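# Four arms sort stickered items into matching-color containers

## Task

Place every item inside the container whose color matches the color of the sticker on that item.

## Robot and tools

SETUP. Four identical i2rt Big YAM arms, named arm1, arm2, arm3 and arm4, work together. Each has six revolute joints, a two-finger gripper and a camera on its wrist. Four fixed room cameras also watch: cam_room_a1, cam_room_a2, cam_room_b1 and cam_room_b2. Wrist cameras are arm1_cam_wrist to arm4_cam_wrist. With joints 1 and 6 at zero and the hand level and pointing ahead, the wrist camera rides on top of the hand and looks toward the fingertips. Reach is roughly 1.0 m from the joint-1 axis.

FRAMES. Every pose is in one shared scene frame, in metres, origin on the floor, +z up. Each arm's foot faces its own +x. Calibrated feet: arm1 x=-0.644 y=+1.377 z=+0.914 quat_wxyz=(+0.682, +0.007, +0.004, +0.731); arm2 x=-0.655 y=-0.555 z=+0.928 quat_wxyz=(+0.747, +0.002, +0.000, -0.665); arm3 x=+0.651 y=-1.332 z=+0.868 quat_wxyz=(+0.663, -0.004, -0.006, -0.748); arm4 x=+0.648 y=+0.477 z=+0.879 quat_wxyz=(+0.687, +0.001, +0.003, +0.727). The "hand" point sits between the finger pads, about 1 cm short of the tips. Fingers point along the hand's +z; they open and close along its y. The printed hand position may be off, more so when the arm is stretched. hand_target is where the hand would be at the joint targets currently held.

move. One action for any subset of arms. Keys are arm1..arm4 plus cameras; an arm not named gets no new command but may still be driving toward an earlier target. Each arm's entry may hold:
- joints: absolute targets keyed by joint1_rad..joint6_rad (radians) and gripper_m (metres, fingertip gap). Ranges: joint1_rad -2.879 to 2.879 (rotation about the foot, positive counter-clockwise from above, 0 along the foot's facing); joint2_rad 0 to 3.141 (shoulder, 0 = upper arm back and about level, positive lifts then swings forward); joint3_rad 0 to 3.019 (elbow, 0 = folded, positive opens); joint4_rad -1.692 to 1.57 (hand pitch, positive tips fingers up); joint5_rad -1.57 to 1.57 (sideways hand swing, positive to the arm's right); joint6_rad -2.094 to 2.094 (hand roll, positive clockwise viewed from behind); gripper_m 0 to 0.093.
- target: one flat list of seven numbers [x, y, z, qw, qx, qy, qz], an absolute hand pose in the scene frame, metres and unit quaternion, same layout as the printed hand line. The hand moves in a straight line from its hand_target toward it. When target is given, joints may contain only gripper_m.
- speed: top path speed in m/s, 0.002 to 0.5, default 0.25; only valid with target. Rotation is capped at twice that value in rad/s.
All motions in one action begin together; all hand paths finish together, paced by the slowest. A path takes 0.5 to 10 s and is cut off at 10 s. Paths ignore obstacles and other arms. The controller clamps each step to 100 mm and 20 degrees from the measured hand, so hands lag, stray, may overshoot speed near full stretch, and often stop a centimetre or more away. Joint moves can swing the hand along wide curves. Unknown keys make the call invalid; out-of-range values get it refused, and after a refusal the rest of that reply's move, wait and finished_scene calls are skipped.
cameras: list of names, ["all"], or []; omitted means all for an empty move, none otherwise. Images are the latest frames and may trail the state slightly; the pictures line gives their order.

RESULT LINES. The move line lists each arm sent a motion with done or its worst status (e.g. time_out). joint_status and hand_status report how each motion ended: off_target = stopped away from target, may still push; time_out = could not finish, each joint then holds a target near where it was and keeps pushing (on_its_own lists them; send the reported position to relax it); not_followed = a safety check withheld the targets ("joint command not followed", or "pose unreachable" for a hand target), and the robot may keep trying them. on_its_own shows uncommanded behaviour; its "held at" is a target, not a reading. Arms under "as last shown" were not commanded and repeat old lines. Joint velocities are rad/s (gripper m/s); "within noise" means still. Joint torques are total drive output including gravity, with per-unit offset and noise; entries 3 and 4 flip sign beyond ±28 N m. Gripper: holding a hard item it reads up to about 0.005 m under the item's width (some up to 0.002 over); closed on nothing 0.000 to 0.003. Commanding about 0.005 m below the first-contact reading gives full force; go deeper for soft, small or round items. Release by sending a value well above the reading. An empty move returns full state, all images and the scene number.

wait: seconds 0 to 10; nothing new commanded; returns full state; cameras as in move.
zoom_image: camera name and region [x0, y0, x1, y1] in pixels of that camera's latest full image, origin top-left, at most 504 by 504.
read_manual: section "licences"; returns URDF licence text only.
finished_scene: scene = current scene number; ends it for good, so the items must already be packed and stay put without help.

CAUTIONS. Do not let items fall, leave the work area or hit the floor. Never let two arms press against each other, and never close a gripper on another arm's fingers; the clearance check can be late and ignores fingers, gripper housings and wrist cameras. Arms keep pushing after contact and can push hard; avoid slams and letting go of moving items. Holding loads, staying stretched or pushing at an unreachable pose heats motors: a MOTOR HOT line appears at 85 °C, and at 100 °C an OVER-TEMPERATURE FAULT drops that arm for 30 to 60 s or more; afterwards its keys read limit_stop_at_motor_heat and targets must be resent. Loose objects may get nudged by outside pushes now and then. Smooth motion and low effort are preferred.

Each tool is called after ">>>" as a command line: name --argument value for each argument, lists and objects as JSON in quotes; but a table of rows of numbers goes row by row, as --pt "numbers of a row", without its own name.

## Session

>>> move

Scene clock: 0.00 s.
Joint torques (N m): no reading
Motor temperatures (°C): arm1=[20 23 27 23 21 21 21] | arm2=[23 24 26 22 22 20 23] | arm3=[24 23 24 23 24 23 23] | arm4=[22 22 23 22 24 21 24]
Heat: arm1: hottest joint3_rad 27 °C; arm2: hottest joint3_rad 26 °C; arm3: hottest joint1_rad 24 °C; arm4: hottest joint5_rad 24 °C.
Joint velocities: within noise
arm1.joint_positions: joint1_rad=+0.263 joint2_rad=+0.541 joint3_rad=+1.448 joint4_rad=-1.274 joint5_rad=+0.156 joint6_rad=+0.460 gripper_m=+0.09396
arm1.joint_status: not commanded
arm1.hand: x=-0.6722 y=+1.5689 z=+1.5123 quat_wxyz=(-0.269, +0.505, -0.648, -0.503) (m; scene frame)
arm1.hand_target: x=-0.6707 y=+1.5650 z=+1.5243 quat_wxyz=(-0.273, +0.499, -0.642, -0.514) (m; scene frame)
arm1.hand_status: not commanded
arm2.joint_positions: joint1_rad=+0.198 joint2_rad=+0.259 joint3_rad=+1.632 joint4_rad=-1.245 joint5_rad=-0.167 joint6_rad=+0.724 gripper_m=+0.09396
arm2.joint_status: not commanded
arm2.hand: x=-0.6328 y=-0.5393 z=+1.6268 quat_wxyz=(-0.736, -0.518, -0.413, +0.142) (m; scene frame)
arm2.hand_target: x=-0.6348 y=-0.5332 z=+1.6300 quat_wxyz=(-0.741, -0.512, -0.410, +0.144) (m; scene frame)
arm2.hand_status: not commanded
arm3.joint_positions: joint1_rad=-0.202 joint2_rad=+0.522 joint3_rad=+1.369 joint4_rad=-1.376 joint5_rad=-0.141 joint6_rad=+0.009 gripper_m=+0.09396
arm3.joint_status: not commanded
arm3.hand: x=+0.6122 y=-1.5130 z=+1.4112 quat_wxyz=(-0.346, -0.682, -0.528, +0.369) (m; scene frame)
arm3.hand_target: x=+0.6130 y=-1.5103 z=+1.4212 quat_wxyz=(-0.352, -0.676, -0.525, +0.378) (m; scene frame)
arm3.hand_status: not commanded
arm4.joint_positions: joint1_rad=+0.128 joint2_rad=+0.492 joint3_rad=+1.422 joint4_rad=-1.388 joint5_rad=-0.180 joint6_rad=-0.624 gripper_m=+0.09396
arm4.joint_status: not commanded
arm4.hand: x=+0.5903 y=+0.6373 z=+1.4468 quat_wxyz=(-0.401, +0.802, -0.272, -0.348) (m; scene frame)
arm4.hand_target: x=+0.5910 y=+0.6334 z=+1.4564 quat_wxyz=(-0.410, +0.797, -0.269, -0.353) (m; scene frame)
arm4.hand_status: not commanded
pictures: arm1_cam_wrist, arm2_cam_wrist, arm3_cam_wrist, arm4_cam_wrist, cam_room_a1, cam_room_a2, cam_room_b1, cam_room_b2
Images, in order (width x height): arm1_cam_wrist 672x504, arm2_cam_wrist 672x504, arm3_cam_wrist 672x504, arm4_cam_wrist 672x504, cam_room_a1 672x504, cam_room_a2 672x504, cam_room_b1 672x504, cam_room_b2 672x504.

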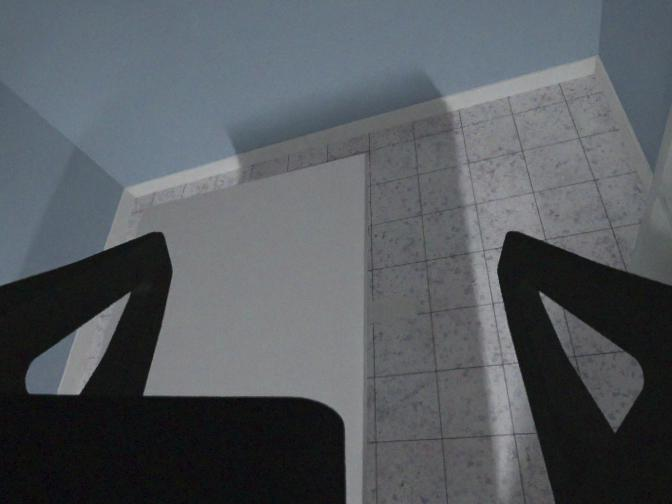

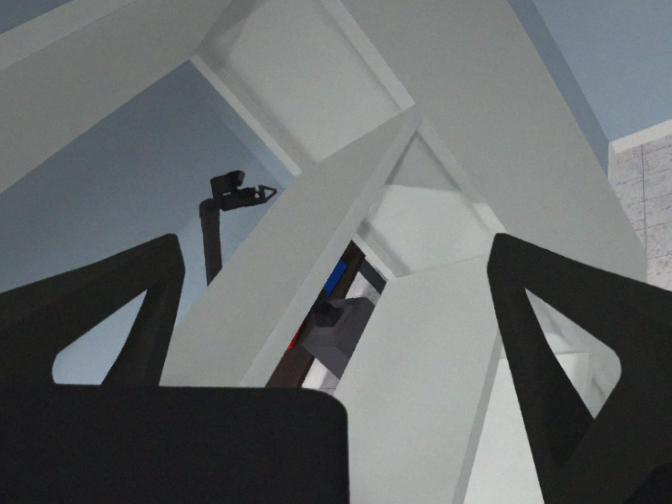

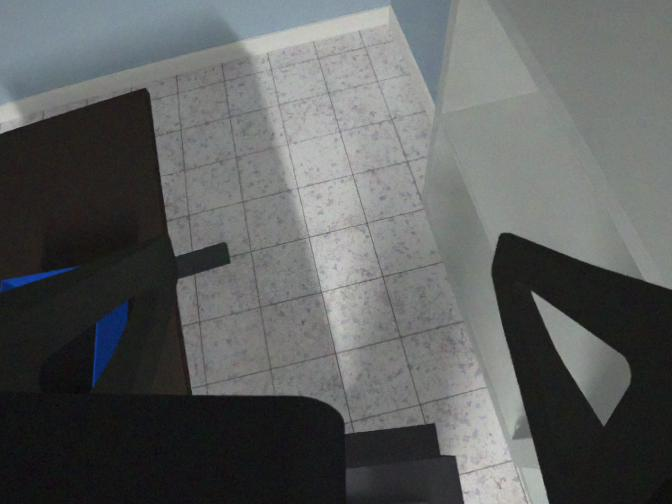

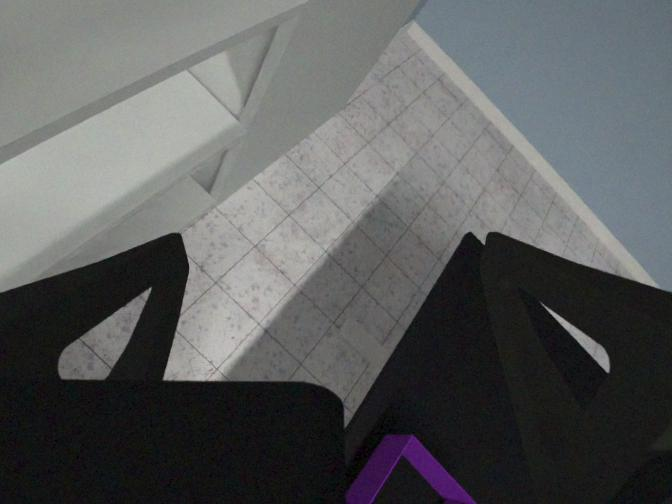

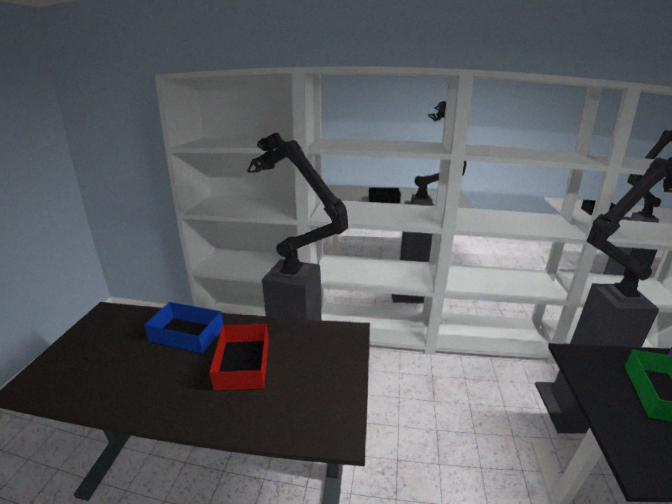

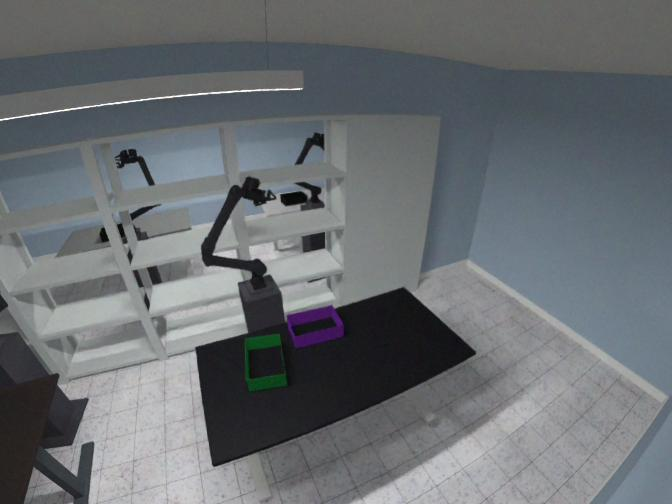

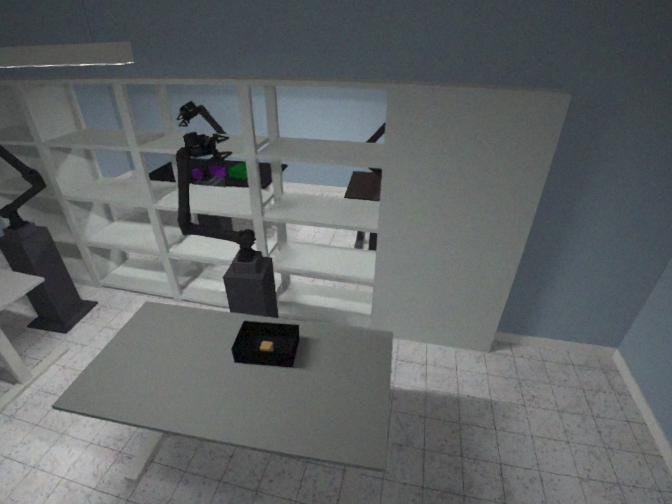

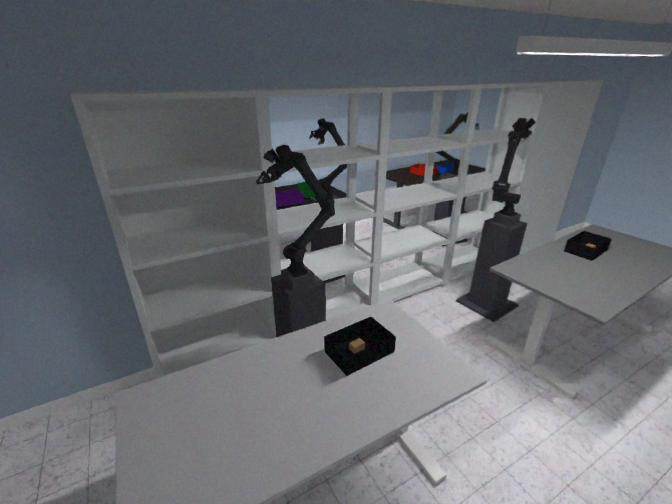

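>>> zoom_image --camera "cam_room_b1" --region '[235, 320, 305, 370]'

>>> zoom_image --camera "cam_room_b2" --region '[322, 316, 398, 374]'

>>> move --arm1 '{"joints": {"joint1_rad": 1.9, "joint2_rad": 1.25, "joint3_rad": 1.21, "joint4_rad": -0.9, "joint5_rad": 0, "joint6_rad": 0}}' --arm2 '{"joints": {"joint1_rad": -1.45, "joint2_rad": 1.25, "joint3_rad": 1.21, "joint4_rad": -0.9, "joint5_rad": 0, "joint6_rad": 0}}' --arm3 '{"joints": {"joint1_rad": 1.2, "joint2_rad": 1.25, "joint3_rad": 1.21, "joint4_rad": -0.9, "joint5_rad": 0, "joint6_rad": 0}}' --arm4 '{"joints": {"joint1_rad": -1.4, "joint2_rad": 1.25, "joint3_rad": 1.21, "joint4_rad": -0.9, "joint5_rad": 0, "joint6_rad": 0}}' --cameras '["arm1_cam_wrist", "arm2_cam_wrist", "arm3_cam_wrist", "arm4_cam_wrist"]'

Scaled by 7.200.

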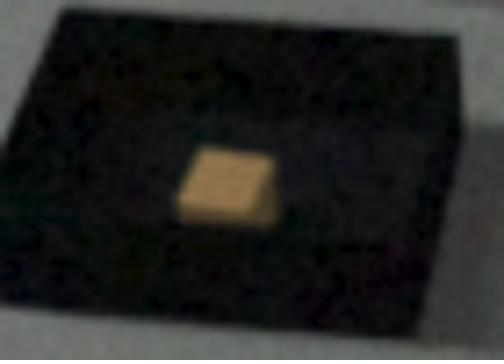

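Scaled by 6.632.

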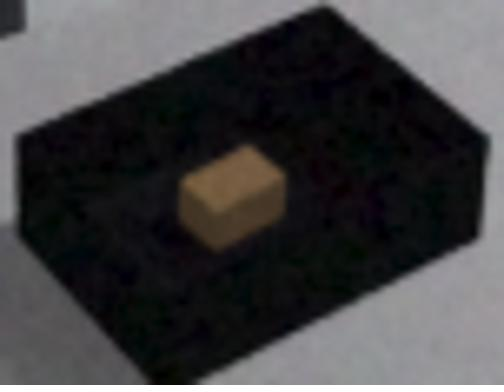

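Scene clock: 8.67 s.
Joint torques (N m): arm1=[-1.61 -9 13.45 1.54 0.1 -0.06] | arm2=[1.08 -9.99 12.89 2.22 -0.03 -0.08] | arm3=[1.44 -12.34 10.1 1.68 0.09 -0.11] | arm4=[1.08 -12.63 10.33 1.28 0.05 0.16]
Motor temperatures (°C): arm1=[20 23 27 23 21 21 21] | arm2=[23 24 26 22 22 20 23] | arm3=[24 23 25 23 24 23 23] | arm4=[22 22 24 22 24 21 24]
Heat: arm1: hottest joint3_rad 27 °C; arm2: hottest joint3_rad 26 °C; arm3: hottest joint3_rad 25 °C; arm4: hottest joint3_rad 24 °C.
move: arm1 done; arm2 done; arm3 done; arm4 done
Joint velocities: within noise
arm1.joint_positions: joint1_rad=+1.902 joint2_rad=+1.269 joint3_rad=+1.188 joint4_rad=-0.911 joint5_rad=-0.002 joint6_rad=+0.007 gripper_m=+0.09398
arm1.joint_status: all done
arm1.hand: x=-1.0901 y=+1.1862 z=+1.1962 quat_wxyz=(+0.056, +0.938, +0.188, -0.286) (m; scene frame)
arm1.hand_target: x=-1.0942 y=+1.1856 z=+1.2180 quat_wxyz=(+0.059, +0.930, +0.189, -0.311) (m; scene frame)
arm1.hand_status: not commanded
arm2.joint_positions: joint1_rad=-1.453 joint2_rad=+1.234 joint3_rad=+1.196 joint4_rad=-0.908 joint5_rad=+0.000 joint6_rad=+0.015 gripper_m=+0.09399
arm2.joint_status: all done
arm2.hand: x=-1.1289 y=-0.6688 z=+1.2230 quat_wxyz=(-0.037, -0.946, -0.105, +0.304) (m; scene frame)
arm2.hand_target: x=-1.1354 y=-0.6720 z=+1.2242 quat_wxyz=(-0.035, -0.944, -0.113, +0.307) (m; scene frame)
arm2.hand_status: not commanded
arm3.joint_positions: joint1_rad=+1.197 joint2_rad=+1.262 joint3_rad=+1.206 joint4_rad=-0.912 joint5_rad=-0.001 joint6_rad=+0.006 gripper_m=+0.09398
arm3.joint_status: all done
arm3.hand: x=+1.0838 y=-1.5618 z=+1.1592 quat_wxyz=(-0.290, -0.235, -0.924, +0.077) (m; scene frame)
arm3.hand_target: x=+1.0854 y=-1.5609 z=+1.1686 quat_wxyz=(-0.303, -0.229, -0.921, +0.082) (m; scene frame)
arm3.hand_status: not commanded
arm4.joint_positions: joint1_rad=-1.404 joint2_rad=+1.265 joint3_rad=+1.195 joint4_rad=-0.913 joint5_rad=+0.000 joint6_rad=-0.012 gripper_m=+0.09398
arm4.joint_status: all done
arm4.hand: x=+1.1273 y=+0.5862 z=+1.1573 quat_wxyz=(-0.286, +0.113, -0.951, -0.029) (m; scene frame)
arm4.hand_target: x=+1.1303 y=+0.5891 z=+1.1738 quat_wxyz=(-0.306, +0.108, -0.945, -0.034) (m; scene frame)
arm4.hand_status: not commanded
pictures: arm1_cam_wrist, arm2_cam_wrist, arm3_cam_wrist, arm4_cam_wrist
Images, in order (width x height): arm1_cam_wrist 672x504, arm2_cam_wrist 672x504, arm3_cam_wrist 672x504, arm4_cam_wrist 672x504.

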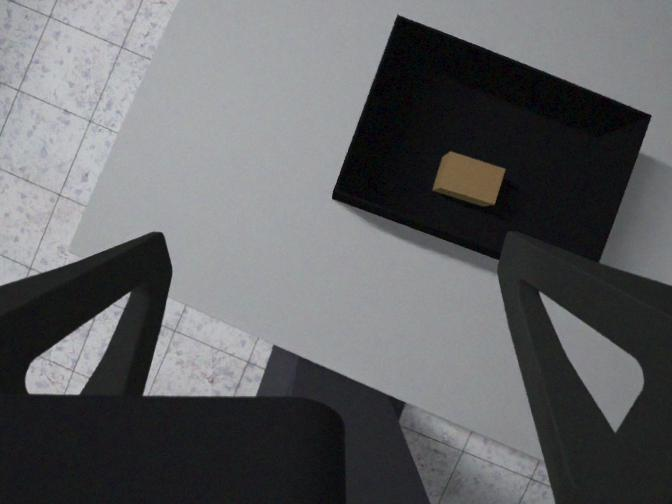

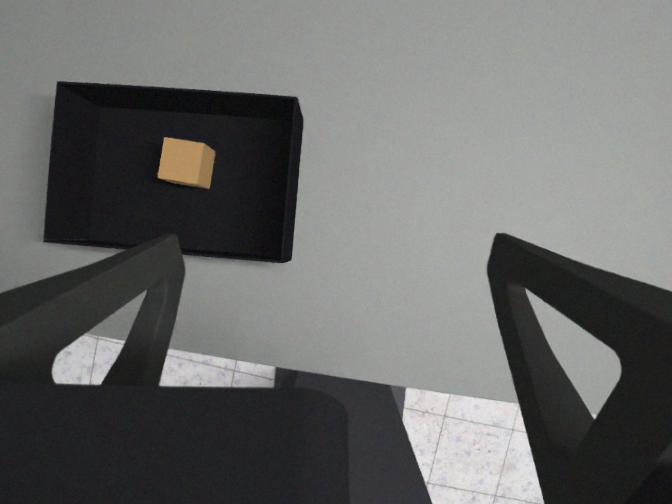

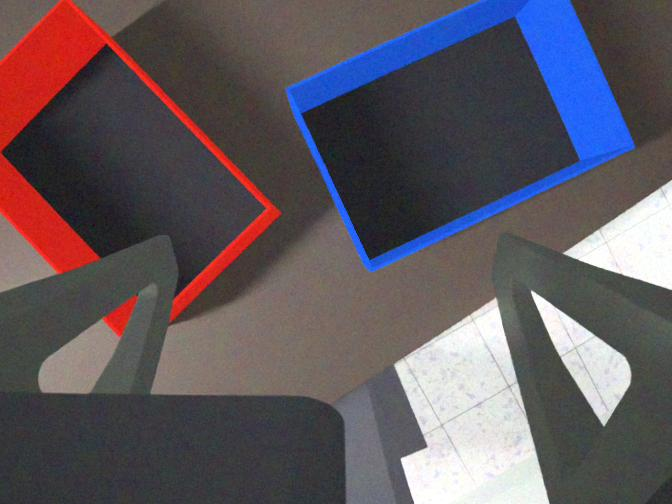

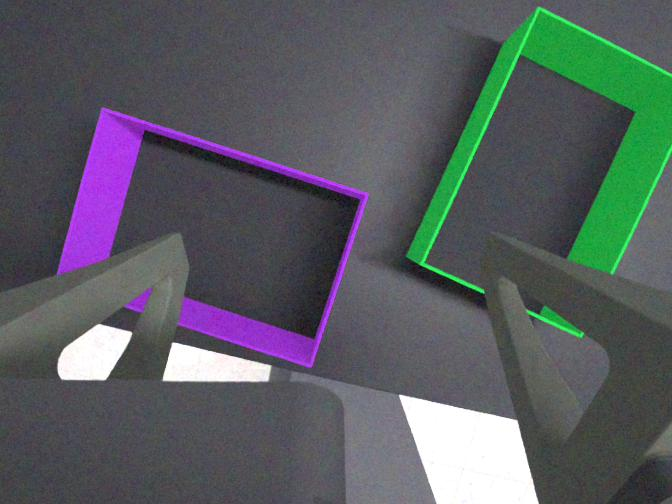

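>>> zoom_image --camera "arm1_cam_wrist" --region '[410, 130, 530, 220]'

>>> zoom_image --camera "arm2_cam_wrist" --region '[130, 115, 250, 205]'

Scaled by 4.200.

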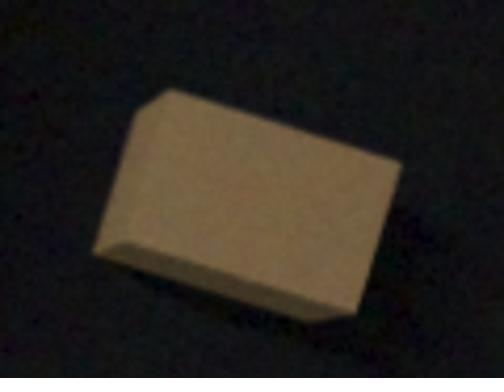

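Scaled by 4.200.

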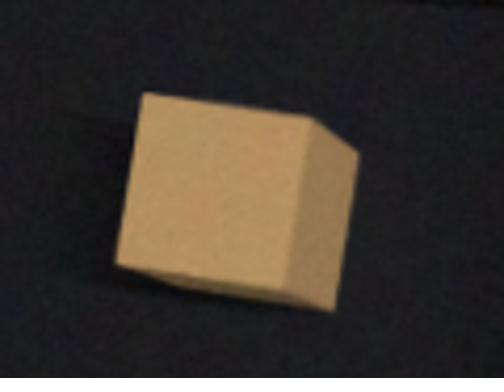

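>>> move --arm1 '{"target": [-1.228, 1.302, 0.88, -0.0100, -0.9752, -0.0451, 0.2162], "speed": 0.3}' --arm2 '{"target": [-1.195, -0.872, 0.88, -0.0094, -0.9754, -0.0426, 0.2162], "speed": 0.3}' --arm3 '{"joints": {"joint1_rad": -1.99, "joint2_rad": 0.88, "joint3_rad": 0.83, "joint4_rad": -0.82, "joint5_rad": 0, "joint6_rad": 0}}' --arm4 '{"joints": {"joint1_rad": 0.92, "joint2_rad": 0.88, "joint3_rad": 0.83, "joint4_rad": -0.82, "joint5_rad": 0, "joint6_rad": 0}}' --cameras '["arm1_cam_wrist", "arm2_cam_wrist"]'

Scene clock: 45.20 s.
Joint torques (N m): arm1=[-2.37 -14.15 11.74 1.66 0.1 0.06] | arm2=[0.67 -18.9 12.1 1.96 0.37 0.22] | arm3=[0.85 -5.01 9.36 1.57 -0.08 -0.1] | arm4=[1.03 -4.84 9.44 1.48 0.12 0.16]
Motor temperatures (°C): arm1=[20 24 33 23 21 21 21] | arm2=[23 24 33 22 22 20 23] | arm3=[24 23 28 23 24 23 23] | arm4=[22 23 32 22 24 21 24]
Heat: arm1: hottest joint3_rad 33 °C; arm2: hottest joint3_rad 33 °C; arm3: hottest joint3_rad 28 °C; arm4: hottest joint3_rad 32 °C.
move: arm1 off_target; arm2 off_target; arm3 done; arm4 done
Joint velocities: within noise
arm1.joint_positions: joint1_rad=+1.638 joint2_rad=+1.951 joint3_rad=+1.091 joint4_rad=-0.356 joint5_rad=+0.011 joint6_rad=+0.031 gripper_m=+0.09398
arm1.joint_status: not commanded
arm1.hand: x=-1.1997 y=+1.3038 z=+0.8594 quat_wxyz=(+0.007, +0.982, +0.051, -0.184) (m; scene frame)
arm1.hand_target: x=-1.2265 y=+1.3023 z=+0.8810 quat_wxyz=(+0.010, +0.975, +0.045, -0.216) (m; scene frame)
arm1.hand_status: off_target (0.035 m and 3.9 deg from the pose sent, 0.364 m and 19.5 deg at the start)
arm2.joint_positions: joint1_rad=-1.101 joint2_rad=+2.019 joint3_rad=+1.239 joint4_rad=-0.443 joint5_rad=+0.198 joint6_rad=+0.445 gripper_m=+0.09399
arm2.joint_status: not commanded
arm2.hand: x=-1.1748 y=-0.8596 z=+0.8720 quat_wxyz=(+0.001, -0.979, -0.053, +0.197) (m; scene frame)
arm2.hand_target: x=-1.1941 y=-0.8716 z=+0.8808 quat_wxyz=(-0.010, -0.975, -0.043, +0.216) (m; scene frame)
arm2.hand_status: off_target (0.025 m and 2.8 deg from the pose sent, 0.404 m and 13.1 deg at the start)
arm3.joint_positions: joint1_rad=-1.982 joint2_rad=+0.880 joint3_rad=+0.836 joint4_rad=-0.827 joint5_rad=+0.002 joint6_rad=+0.005 gripper_m=+0.09402
arm3.joint_status: all done
arm3.hand: x=+0.3296 y=-1.1383 z=+1.1255 quat_wxyz=(+0.084, -0.906, +0.252, +0.329) (m; scene frame)
arm3.hand_target: x=+0.3310 y=-1.1360 z=+1.1229 quat_wxyz=(+0.085, -0.906, +0.253, +0.328) (m; scene frame)
arm3.hand_status: not commanded
arm4.joint_positions: joint1_rad=+0.920 joint2_rad=+0.878 joint3_rad=+0.830 joint4_rad=-0.832 joint5_rad=-0.001 joint6_rad=-0.011 gripper_m=+0.09401
arm4.joint_status: all done
arm4.hand: x=+0.3425 y=+0.6859 z=+1.1373 quat_wxyz=(-0.098, +0.901, -0.271, -0.325) (m; scene frame)
arm4.hand_target: x=+0.3404 y=+0.6875 z=+1.1386 quat_wxyz=(-0.098, +0.897, -0.276, -0.330) (m; scene frame)
arm4.hand_status: not commanded
pictures: arm1_cam_wrist, arm2_cam_wrist
Images, in order (width x height): arm1_cam_wrist 672x504, arm2_cam_wrist 672x504.

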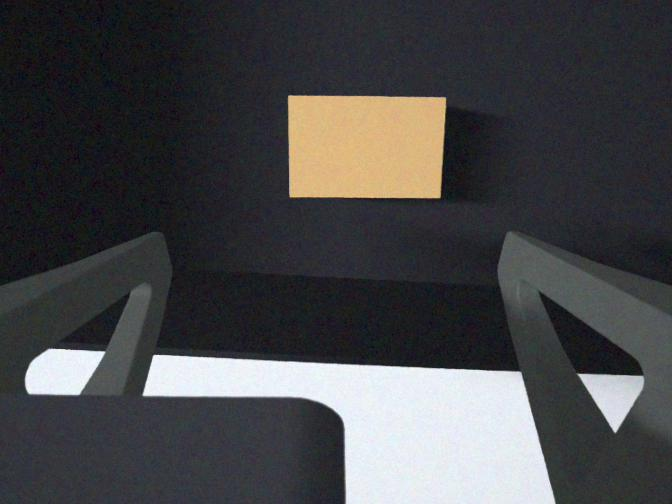

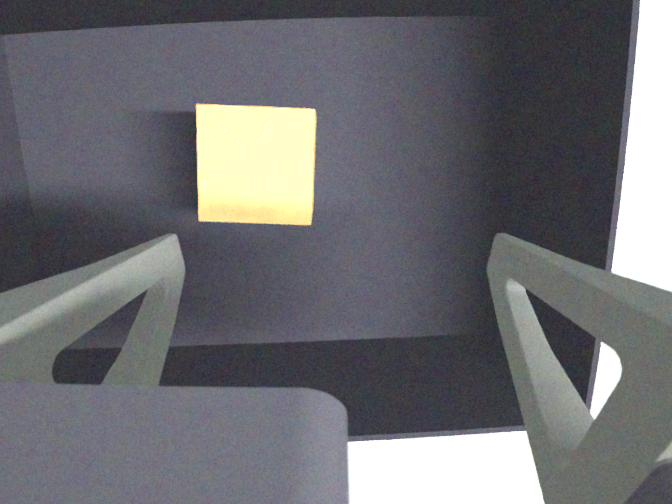

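>>> move --arm1 '{"target": [-1.248, 1.325, 0.757, -0.0100, -0.9752, -0.0451, 0.2162], "speed": 0.15}' --arm2 '{"target": [-1.206, -0.909, 0.75, -0.0094, -0.9754, -0.0426, 0.2162], "speed": 0.15}' --cameras '["arm1_cam_wrist", "arm2_cam_wrist"]'

Scene clock: 63.40 s.
Joint torques (N m): arm1=[-2.55 -14.68 9.29 1.59 -0.05 -0.04] | arm2=[1.44 -20.19 10.43 2.03 0.39 0.22] | arm3=[0.73 -4.95 9.32 1.55 -0.07 -0.1] | arm4=[0.85 -4.66 9.37 1.5 0.12 0.16]
Motor temperatures (°C): arm1=[20 24 33 23 21 21 21] | arm2=[23 25 32 22 22 20 23] | arm3=[24 23 29 23 24 23 23] | arm4=[22 22 32 22 24 21 24]
Heat: arm1: hottest joint3_rad 33 °C; arm2: hottest joint3_rad 32 °C; arm3: hottest joint3_rad 29 °C; arm4: hottest joint3_rad 32 °C.
move: arm1 off_target; arm2 off_target
Joint velocities: within noise
arm1.joint_positions: joint1_rad=+1.598 joint2_rad=+2.225 joint3_rad=+1.158 joint4_rad=-0.129 joint5_rad=-0.004 joint6_rad=+0.004 gripper_m=+0.09398
arm1.joint_status: not commanded
arm1.hand: x=-1.2244 y=+1.3217 z=+0.7493 quat_wxyz=(+0.010, +0.980, +0.046, -0.194) (m; scene frame)
arm1.hand_target: x=-1.2473 y=+1.3252 z=+0.7580 quat_wxyz=(+0.010, +0.975, +0.045, -0.216) (m; scene frame)
arm1.hand_status: off_target (0.025 m and 2.6 deg from the pose sent, 0.115 m and 3.9 deg at the start)
arm2.joint_positions: joint1_rad=-1.067 joint2_rad=+2.314 joint3_rad=+1.372 joint4_rad=-0.273 joint5_rad=+0.214 joint6_rad=+0.485 gripper_m=+0.09399
arm2.joint_status: not commanded
arm2.hand: x=-1.1942 y=-0.8951 z=+0.7535 quat_wxyz=(-0.001, -0.978, -0.048, +0.204) (m; scene frame)
arm2.hand_target: x=-1.2052 y=-0.9088 z=+0.7506 quat_wxyz=(-0.010, -0.975, -0.043, +0.216) (m; scene frame)
arm2.hand_status: off_target (0.019 m and 1.8 deg from the pose sent, 0.135 m and 2.8 deg at the start)
arm3, arm4: as last shown
pictures: arm1_cam_wrist, arm2_cam_wrist
Images, in order (width x height): arm1_cam_wrist 672x504, arm2_cam_wrist 672x504.

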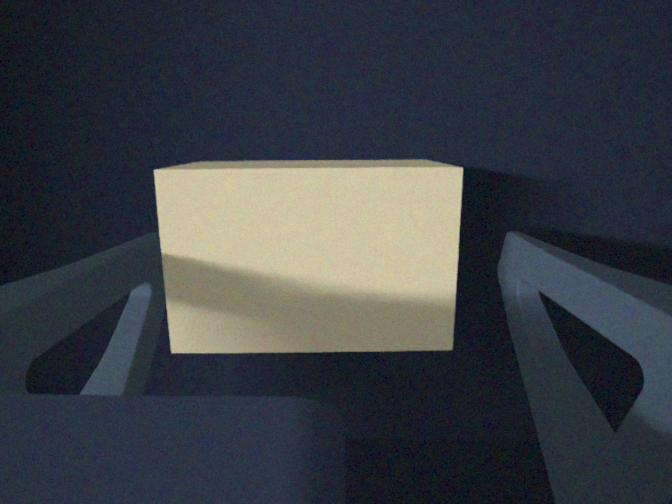

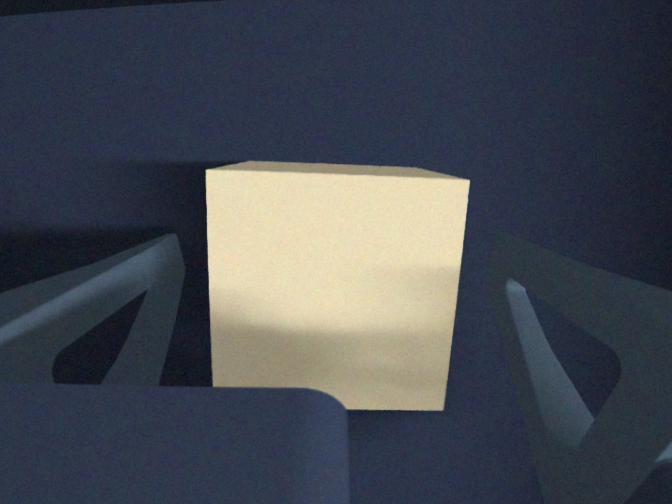

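>>> move --arm1 '{"joints": {"gripper_m": 0.045}}' --arm2 '{"joints": {"gripper_m": 0.03}}' --cameras '["arm1_cam_wrist", "arm2_cam_wrist"]'

Scene clock: 67.53 s.
Joint torques (N m): arm1=[-2.84 -14.97 9.37 1.69 0.02 -0.07] | arm2=[1.44 -20.13 10.41 2.04 0.33 0.18] | arm3=[0.73 -5.13 9.32 1.59 -0.06 -0.11] | arm4=[1.2 -4.48 9.32 1.37 0.1 0.13]
Motor temperatures (°C): arm1=[20 24 33 23 21 21 21] | arm2=[23 25 32 22 22 20 23] | arm3=[24 23 29 23 24 23 23] | arm4=[22 22 32 22 24 21 24]
Heat: arm1: hottest joint3_rad 33 °C; arm2: hottest joint3_rad 32 °C; arm3: hottest joint3_rad 29 °C; arm4: hottest joint3_rad 32 °C.
move: arm1 off_target; arm2 off_target
Joint velocities: within noise
arm1.joint_positions: joint1_rad=+1.598 joint2_rad=+2.225 joint3_rad=+1.159 joint4_rad=-0.129 joint5_rad=-0.005 joint6_rad=+0.004 gripper_m=+0.06888
arm1.joint_status: gripper_m off_target (ended at +0.06890, target +0.04500)
arm1.hand: x=-1.2249 y=+1.3215 z=+0.7495 quat_wxyz=(+0.010, +0.980, +0.046, -0.194) (m; scene frame)
arm1.hand_target: x=-1.2473 y=+1.3251 z=+0.7580 quat_wxyz=(+0.010, +0.975, +0.045, -0.216) (m; scene frame)
arm1.hand_status: not commanded
arm2.joint_positions: joint1_rad=-1.067 joint2_rad=+2.314 joint3_rad=+1.372 joint4_rad=-0.273 joint5_rad=+0.216 joint6_rad=+0.488 gripper_m=+0.05289
arm2.joint_status: gripper_m off_target (ended at +0.05293, target +0.03000)
arm2.hand: x=-1.1943 y=-0.8948 z=+0.7535 quat_wxyz=(-0.001, -0.978, -0.047, +0.204) (m; scene frame)
arm2.hand_target: x=-1.2051 y=-0.9085 z=+0.7505 quat_wxyz=(-0.009, -0.975, -0.043, +0.216) (m; scene frame)
arm2.hand_status: not commanded
arm3, arm4: as last shown
pictures: arm1_cam_wrist, arm2_cam_wrist
Images, in order (width x height): arm1_cam_wrist 672x504, arm2_cam_wrist 672x504.

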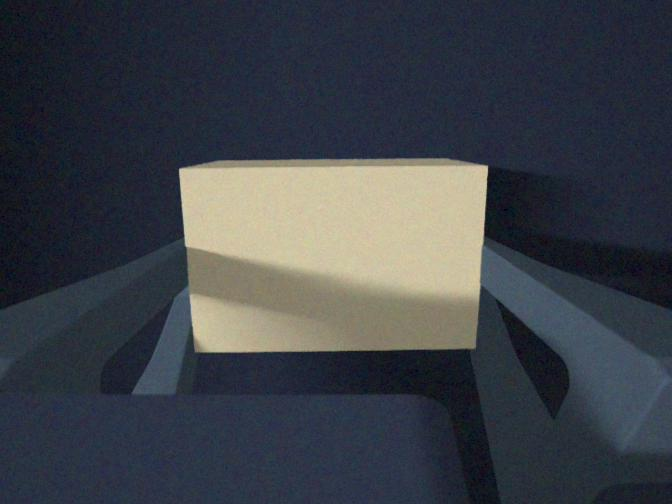

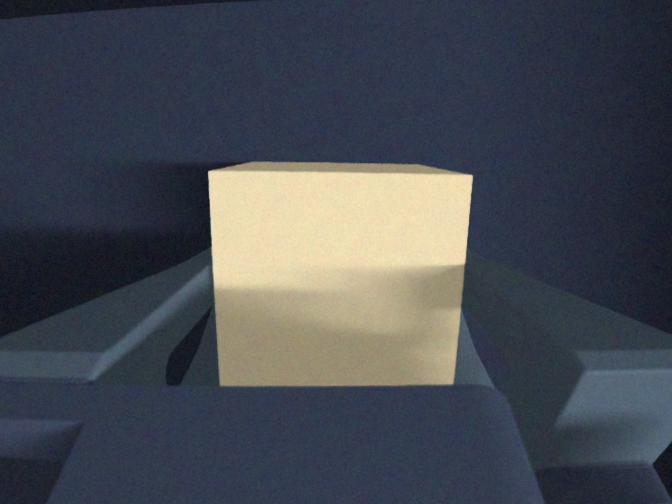

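>>> move --arm1 '{"target": [-1.205, 1.32, 0.92, -0.0100, -0.9752, -0.0451, 0.2162], "speed": 0.35}' --arm2 '{"target": [-1.175, -0.887, 0.92, -0.0094, -0.9754, -0.0426, 0.2162], "speed": 0.35}' --cameras '[]'

>>> move --arm1 '{"joints": {"joint2_rad": 0.906, "joint3_rad": 1.2, "joint4_rad": 0.3, "joint5_rad": 0, "joint6_rad": 0}}' --arm2 '{"joints": {"joint2_rad": 0.906, "joint3_rad": 1.2, "joint4_rad": 0.3, "joint5_rad": 0, "joint6_rad": 0}}' --cameras '["cam_room_b1", "cam_room_b2"]'

Scene clock: 74.80 s.
Joint torques (N m): arm1=[-1.49 -11.46 8.99 0.91 0.04 0.13] | arm2=[1.38 -17.73 8.73 1.14 0.35 0.18] | arm3=[0.85 -5.07 9.35 1.59 -0.07 -0.11] | arm4=[0.97 -4.95 9.37 1.36 0.15 0.15]
Motor temperatures (°C): arm1=[20 24 33 23 21 21 21] | arm2=[23 25 31 22 22 20 23] | arm3=[24 23 29 23 24 23 23] | arm4=[22 22 32 22 24 21 24]
Heat: arm1: hottest joint3_rad 33 °C; arm2: hottest joint3_rad 31 °C; arm3: hottest joint3_rad 29 °C; arm4: hottest joint3_rad 32 °C.
move: arm1 done; arm2 off_target
Joint velocities: within noise
arm1.joint_positions: joint1_rad=+1.598 joint2_rad=+1.813 joint3_rad=+1.078 joint4_rad=-0.400 joint5_rad=-0.001 joint6_rad=+0.004 gripper_m=+0.06888
arm1.joint_status: not commanded
arm1.hand: x=-1.2066 y=+1.3232 z=+0.9255 quat_wxyz=(+0.010, +0.974, +0.046, -0.223) (m; scene frame)
arm1.hand_target: x=-1.2049 y=+1.3200 z=+0.9200 quat_wxyz=(+0.010, +0.975, +0.045, -0.216) (m; scene frame)
arm1.hand_status: done (0.007 m and 0.9 deg from the pose sent, 0.172 m and 2.6 deg at the start)
arm2.joint_positions: joint1_rad=-1.067 joint2_rad=+1.926 joint3_rad=+1.287 joint4_rad=-0.504 joint5_rad=+0.216 joint6_rad=+0.488 gripper_m=+0.05291
arm2.joint_status: not commanded
arm2.hand: x=-1.1845 y=-0.8882 z=+0.9403 quat_wxyz=(-0.020, -0.971, -0.042, +0.234) (m; scene frame)
arm2.hand_target: x=-1.1747 y=-0.8866 z=+0.9205 quat_wxyz=(-0.009, -0.975, -0.043, +0.216) (m; scene frame)
arm2.hand_status: off_target (0.022 m and 2.4 deg from the pose sent, 0.168 m and 1.8 deg at the start)
arm3, arm4: as last shown
pictures: none
No camera images: "cameras" was empty.

Scene clock: 76.50 s.
Joint torques (N m): arm1=[-1.38 -1.61 12.03 1.4 0 0] | arm2=[1.14 -4.72 12.08 2.06 -0.18 -0.07] | arm3=[0.79 -5.01 9.35 1.59 -0.07 -0.1] | arm4=[0.67 -4.66 9.46 1.54 0.14 0.14]
Motor temperatures (°C): arm1=[20 24 33 23 21 21 21] | arm2=[23 25 31 22 22 20 23] | arm3=[24 23 29 23 24 23 23] | arm4=[22 22 32 22 24 21 24]
Heat: arm1: hottest joint3_rad 33 °C; arm2: hottest joint3_rad 31 °C; arm3: hottest joint3_rad 29 °C; arm4: hottest joint3_rad 32 °C.
move: arm1 done; arm2 done
Joint velocities: within noise
arm1.joint_positions: joint1_rad=+1.598 joint2_rad=+0.909 joint3_rad=+1.191 joint4_rad=+0.299 joint5_rad=-0.001 joint6_rad=+0.004 gripper_m=+0.06888
arm1.joint_status: all done
arm1.hand: x=-1.0463 y=+1.3358 z=+1.6322 quat_wxyz=(+0.043, +0.468, +0.024, -0.882) (m; scene frame)
arm1.hand_target: x=-1.0415 y=+1.3337 z=+1.6390 quat_wxyz=(+0.045, +0.462, +0.026, -0.886) (m; scene frame)
arm1.hand_status: not commanded
arm2.joint_positions: joint1_rad=-1.065 joint2_rad=+0.900 joint3_rad=+1.192 joint4_rad=+0.298 joint5_rad=+0.004 joint6_rad=+0.014 gripper_m=+0.05293
arm2.joint_status: all done
arm2.hand: x=-0.9901 y=-0.7960 z=+1.6427 quat_wxyz=(-0.275, -0.451, -0.141, +0.837) (m; scene frame)
arm2.hand_target: x=-0.9894 y=-0.7992 z=+1.6454 quat_wxyz=(-0.272, -0.447, -0.146, +0.839) (m; scene frame)
arm2.hand_status: not commanded
arm3, arm4: as last shown
pictures: cam_room_b1, cam_room_b2
Images, in order (width x height): cam_room_b1 672x504, cam_room_b2 672x504.

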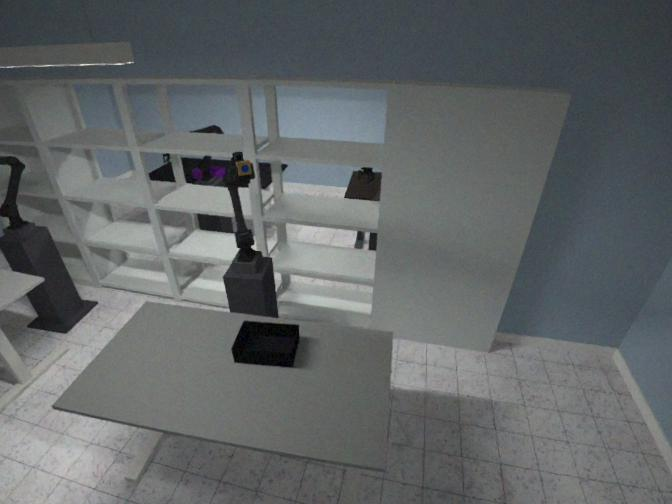

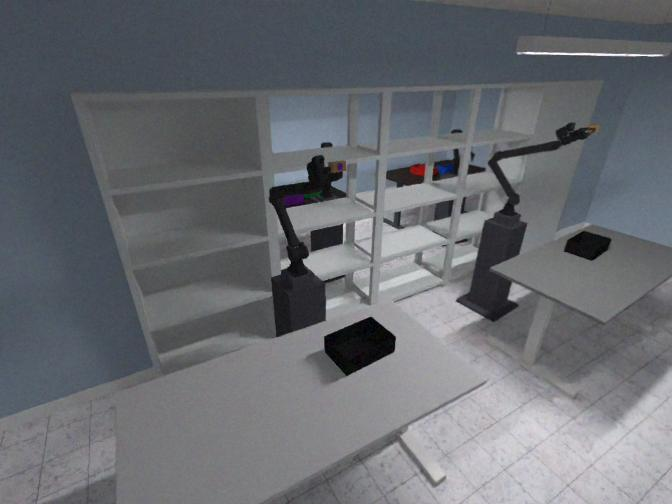

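>>> zoom_image --camera "cam_room_b1" --region '[220, 145, 270, 185]'

>>> zoom_image --camera "cam_room_b2" --region '[310, 145, 360, 185]'

Scaled by 10.080.

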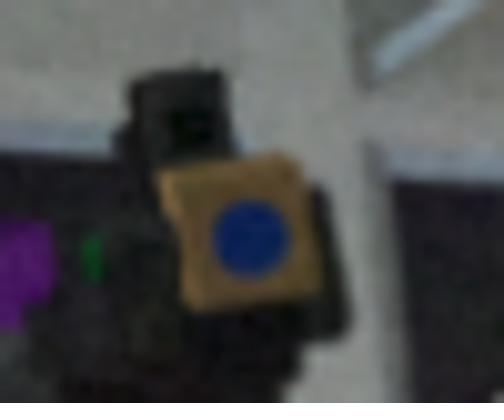

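Scaled by 10.080.

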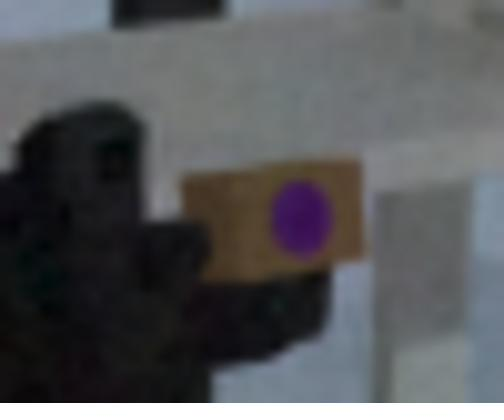

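>>> move --arm1 '{"joints": {"joint1_rad": -2.25, "joint2_rad": 0.906, "joint3_rad": 0.80, "joint4_rad": -1.08, "joint5_rad": 0, "joint6_rad": 0}}' --arm2 '{"joints": {"joint1_rad": 0.924, "joint2_rad": 0.906, "joint3_rad": 0.80, "joint4_rad": -1.06, "joint5_rad": 0, "joint6_rad": 0}}' --cameras '["arm1_cam_wrist", "arm2_cam_wrist"]'

>>> move --arm1 '{"target": [-0.005, 0.927, 1.07, 0.2146, 0.2930, 0.9293, -0.0677], "speed": 0.3}' --arm2 '{"target": [0.005, -0.943, 1.05, 0.1965, 0.2567, 0.9447, -0.0534], "speed": 0.3}' --cameras '["arm1_cam_wrist", "arm2_cam_wrist"]'

Scene clock: 105.47 s.
Joint torques (N m): arm1=[-2.08 -3.08 13.04 0.72 -0.05 0.07] | arm2=[0.79 -6.59 11.82 1.07 0.08 -0.05] | arm3=[0.73 -4.89 9.36 1.57 -0.07 -0.1] | arm4=[0.79 -4.72 9.33 1.51 0.12 0.14]
Motor temperatures (°C): arm1=[20 24 33 23 21 21 22] | arm2=[23 25 33 22 22 20 24] | arm3=[24 23 29 23 24 23 23] | arm4=[22 22 33 22 24 21 24]
Heat: arm1: hottest joint3_rad 33 °C; arm2: hottest joint3_rad 33 °C; arm3: hottest joint3_rad 29 °C; arm4: hottest joint3_rad 33 °C.
move: arm1 done; arm2 done
Joint velocities: within noise
arm1.joint_positions: joint1_rad=-2.246 joint2_rad=+0.922 joint3_rad=+0.778 joint4_rad=-1.072 joint5_rad=+0.002 joint6_rad=+0.004 gripper_m=+0.06897
arm1.joint_status: all done
arm1.hand: x=-0.3860 y=+1.1991 z=+1.0977 quat_wxyz=(-0.161, -0.296, -0.940, +0.054) (m; scene frame)
arm1.hand_target: x=-0.3837 y=+1.1965 z=+1.1117 quat_wxyz=(-0.175, -0.295, -0.938, +0.058) (m; scene frame)
arm1.hand_status: not commanded
arm2.joint_positions: joint1_rad=+0.922 joint2_rad=+0.917 joint3_rad=+0.795 joint4_rad=-1.048 joint5_rad=-0.002 joint6_rad=+0.012 gripper_m=+0.05297
arm2.joint_status: all done
arm2.hand: x=-0.3794 y=-0.7183 z=+1.1273 quat_wxyz=(-0.192, -0.263, -0.944, +0.048) (m; scene frame)
arm2.hand_target: x=-0.3810 y=-0.7171 z=+1.1322 quat_wxyz=(-0.195, -0.257, -0.945, +0.051) (m; scene frame)
arm2.hand_status: not commanded
arm3, arm4: as last shown
pictures: arm1_cam_wrist, arm2_cam_wrist
Images, in order (width x height): arm1_cam_wrist 672x504, arm2_cam_wrist 672x504.

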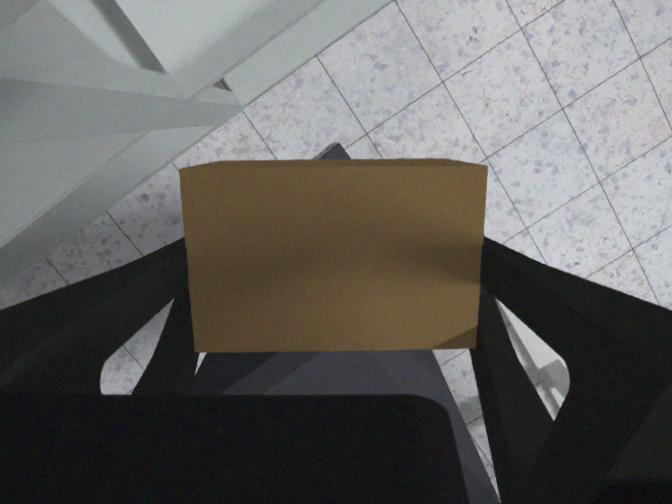

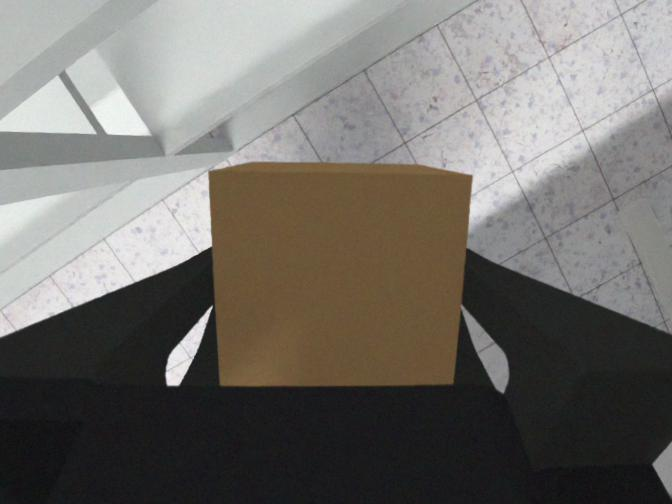

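Scene clock: 107.93 s.
Joint torques (N m): arm1=[-2.96 -19.78 17.22 0.61 -0.04 -0.04] | arm2=[0.85 -23.06 16.61 0.99 0.15 -0.05] | arm3=[0.73 -4.95 9.36 1.61 -0.06 -0.11] | arm4=[0.67 -4.89 9.29 1.48 0.14 0.15]
Motor temperatures (°C): arm1=[20 24 33 23 21 21 22] | arm2=[23 25 33 22 22 20 24] | arm3=[24 23 29 23 24 23 23] | arm4=[22 22 33 22 24 21 24]
Heat: arm1: hottest joint3_rad 33 °C; arm2: hottest joint3_rad 33 °C; arm3: hottest joint3_rad 29 °C; arm4: hottest joint3_rad 33 °C.
move: arm1 off_target; arm2 off_target
Joint velocities: within noise
arm1.joint_positions: joint1_rad=-2.246 joint2_rad=+2.143 joint3_rad=+2.012 joint4_rad=-1.027 joint5_rad=-0.006 joint6_rad=+0.004 gripper_m=+0.06897
arm1.joint_status: not commanded
arm1.hand: x=-0.0159 y=+0.9434 z=+1.0397 quat_wxyz=(-0.189, -0.293, -0.935, +0.059) (m; scene frame)
arm1.hand_target: x=-0.0068 y=+0.9282 z=+1.0701 quat_wxyz=(-0.215, -0.293, -0.929, +0.068) (m; scene frame)
arm1.hand_status: off_target (0.036 m and 3.2 deg from the pose sent, 0.469 m and 6.5 deg at the start)
arm2.joint_positions: joint1_rad=+0.922 joint2_rad=+2.138 joint3_rad=+1.936 joint4_rad=-0.988 joint5_rad=+0.000 joint6_rad=+0.012 gripper_m=+0.05297
arm2.joint_status: not commanded
arm2.hand: x=-0.0107 y=-0.9351 z=+1.0365 quat_wxyz=(-0.183, -0.264, -0.946, +0.047) (m; scene frame)
arm2.hand_target: x=+0.0040 y=-0.9422 z=+1.0503 quat_wxyz=(-0.197, -0.257, -0.945, +0.054) (m; scene frame)
arm2.hand_status: off_target (0.022 m and 1.9 deg from the pose sent, 0.452 m and 1.1 deg at the start)
arm3, arm4: as last shown
pictures: arm1_cam_wrist, arm2_cam_wrist
Images, in order (width x height): arm1_cam_wrist 672x504, arm2_cam_wrist 672x504.

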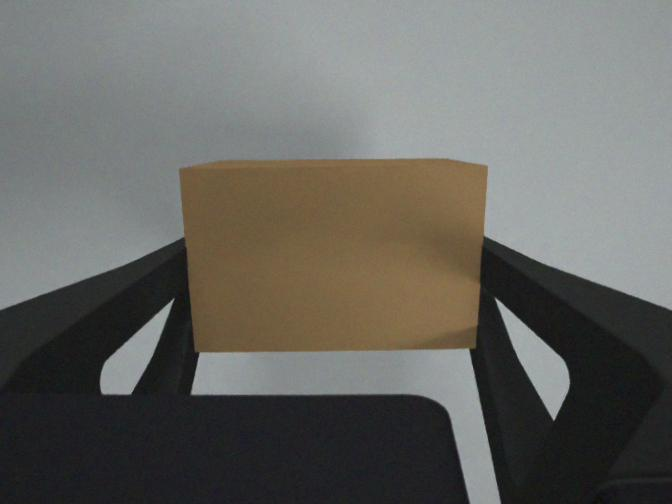

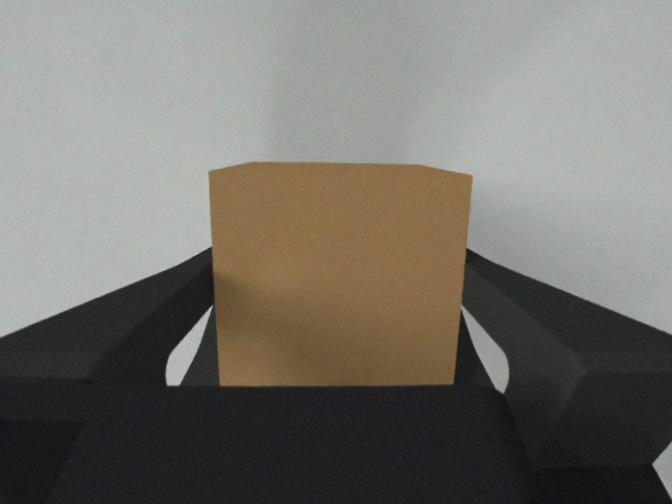

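>>> move --arm1 '{"target": [0.0, 0.922, 1.043, 0.2146, 0.2930, 0.9293, -0.0677], "speed": 0.1}' --arm2 '{"target": [0.003, -0.942, 1.002, 0.1900, 0.2572, 0.9460, -0.0516], "speed": 0.12}' --cameras '[]'

Scene clock: 114.30 s.
Joint torques (N m): arm1=[-3.14 -19.96 16.31 1.84 -0.06 -0.02] | arm2=[0.91 -22.12 11.25 2.25 0.12 -0.05] | arm3=[0.79 -4.95 9.37 1.62 -0.07 -0.11] | arm4=[1.08 -4.31 9.35 1.54 0.13 0.16]
Motor temperatures (°C): arm1=[20 25 35 23 21 21 22] | arm2=[23 25 34 22 22 20 24] | arm3=[24 23 30 23 24 23 23] | arm4=[22 22 33 22 24 21 24]
Heat: arm1: hottest joint3_rad 35 °C; arm2: hottest joint3_rad 34 °C; arm3: hottest joint3_rad 30 °C; arm4: hottest joint3_rad 33 °C.
move: arm1 off_target; arm2 off_target
Joint velocities: within noise
arm1.joint_positions: joint1_rad=-2.246 joint2_rad=+2.171 joint3_rad=+2.012 joint4_rad=-1.008 joint5_rad=-0.007 joint6_rad=+0.004 gripper_m=+0.06897
arm1.joint_status: not commanded
arm1.hand: x=-0.0127 y=+0.9411 z=+1.0214 quat_wxyz=(-0.185, -0.293, -0.936, +0.057) (m; scene frame)
arm1.hand_target: x=-0.0017 y=+0.9231 z=+1.0434 quat_wxyz=(-0.215, -0.293, -0.929, +0.068) (m; scene frame)
arm1.hand_status: off_target (0.031 m and 3.7 deg from the pose sent, 0.027 m and 3.2 deg at the start)
arm2.joint_positions: joint1_rad=+0.922 joint2_rad=+2.160 joint3_rad=+1.936 joint4_rad=-0.934 joint5_rad=+0.001 joint6_rad=+0.012 gripper_m=+0.05297
arm2.joint_status: not commanded
arm2.hand: x=-0.0007 y=-0.9411 z=+1.0257 quat_wxyz=(-0.198, -0.263, -0.943, +0.051) (m; scene frame)
arm2.hand_target: x=+0.0023 y=-0.9414 z=+1.0024 quat_wxyz=(-0.190, -0.257, -0.946, +0.052) (m; scene frame)
arm2.hand_status: off_target (0.024 m and 1.2 deg from the pose sent, 0.038 m and 1.2 deg at the start)
arm3, arm4: as last shown
pictures: none
No camera images: "cameras" was empty.


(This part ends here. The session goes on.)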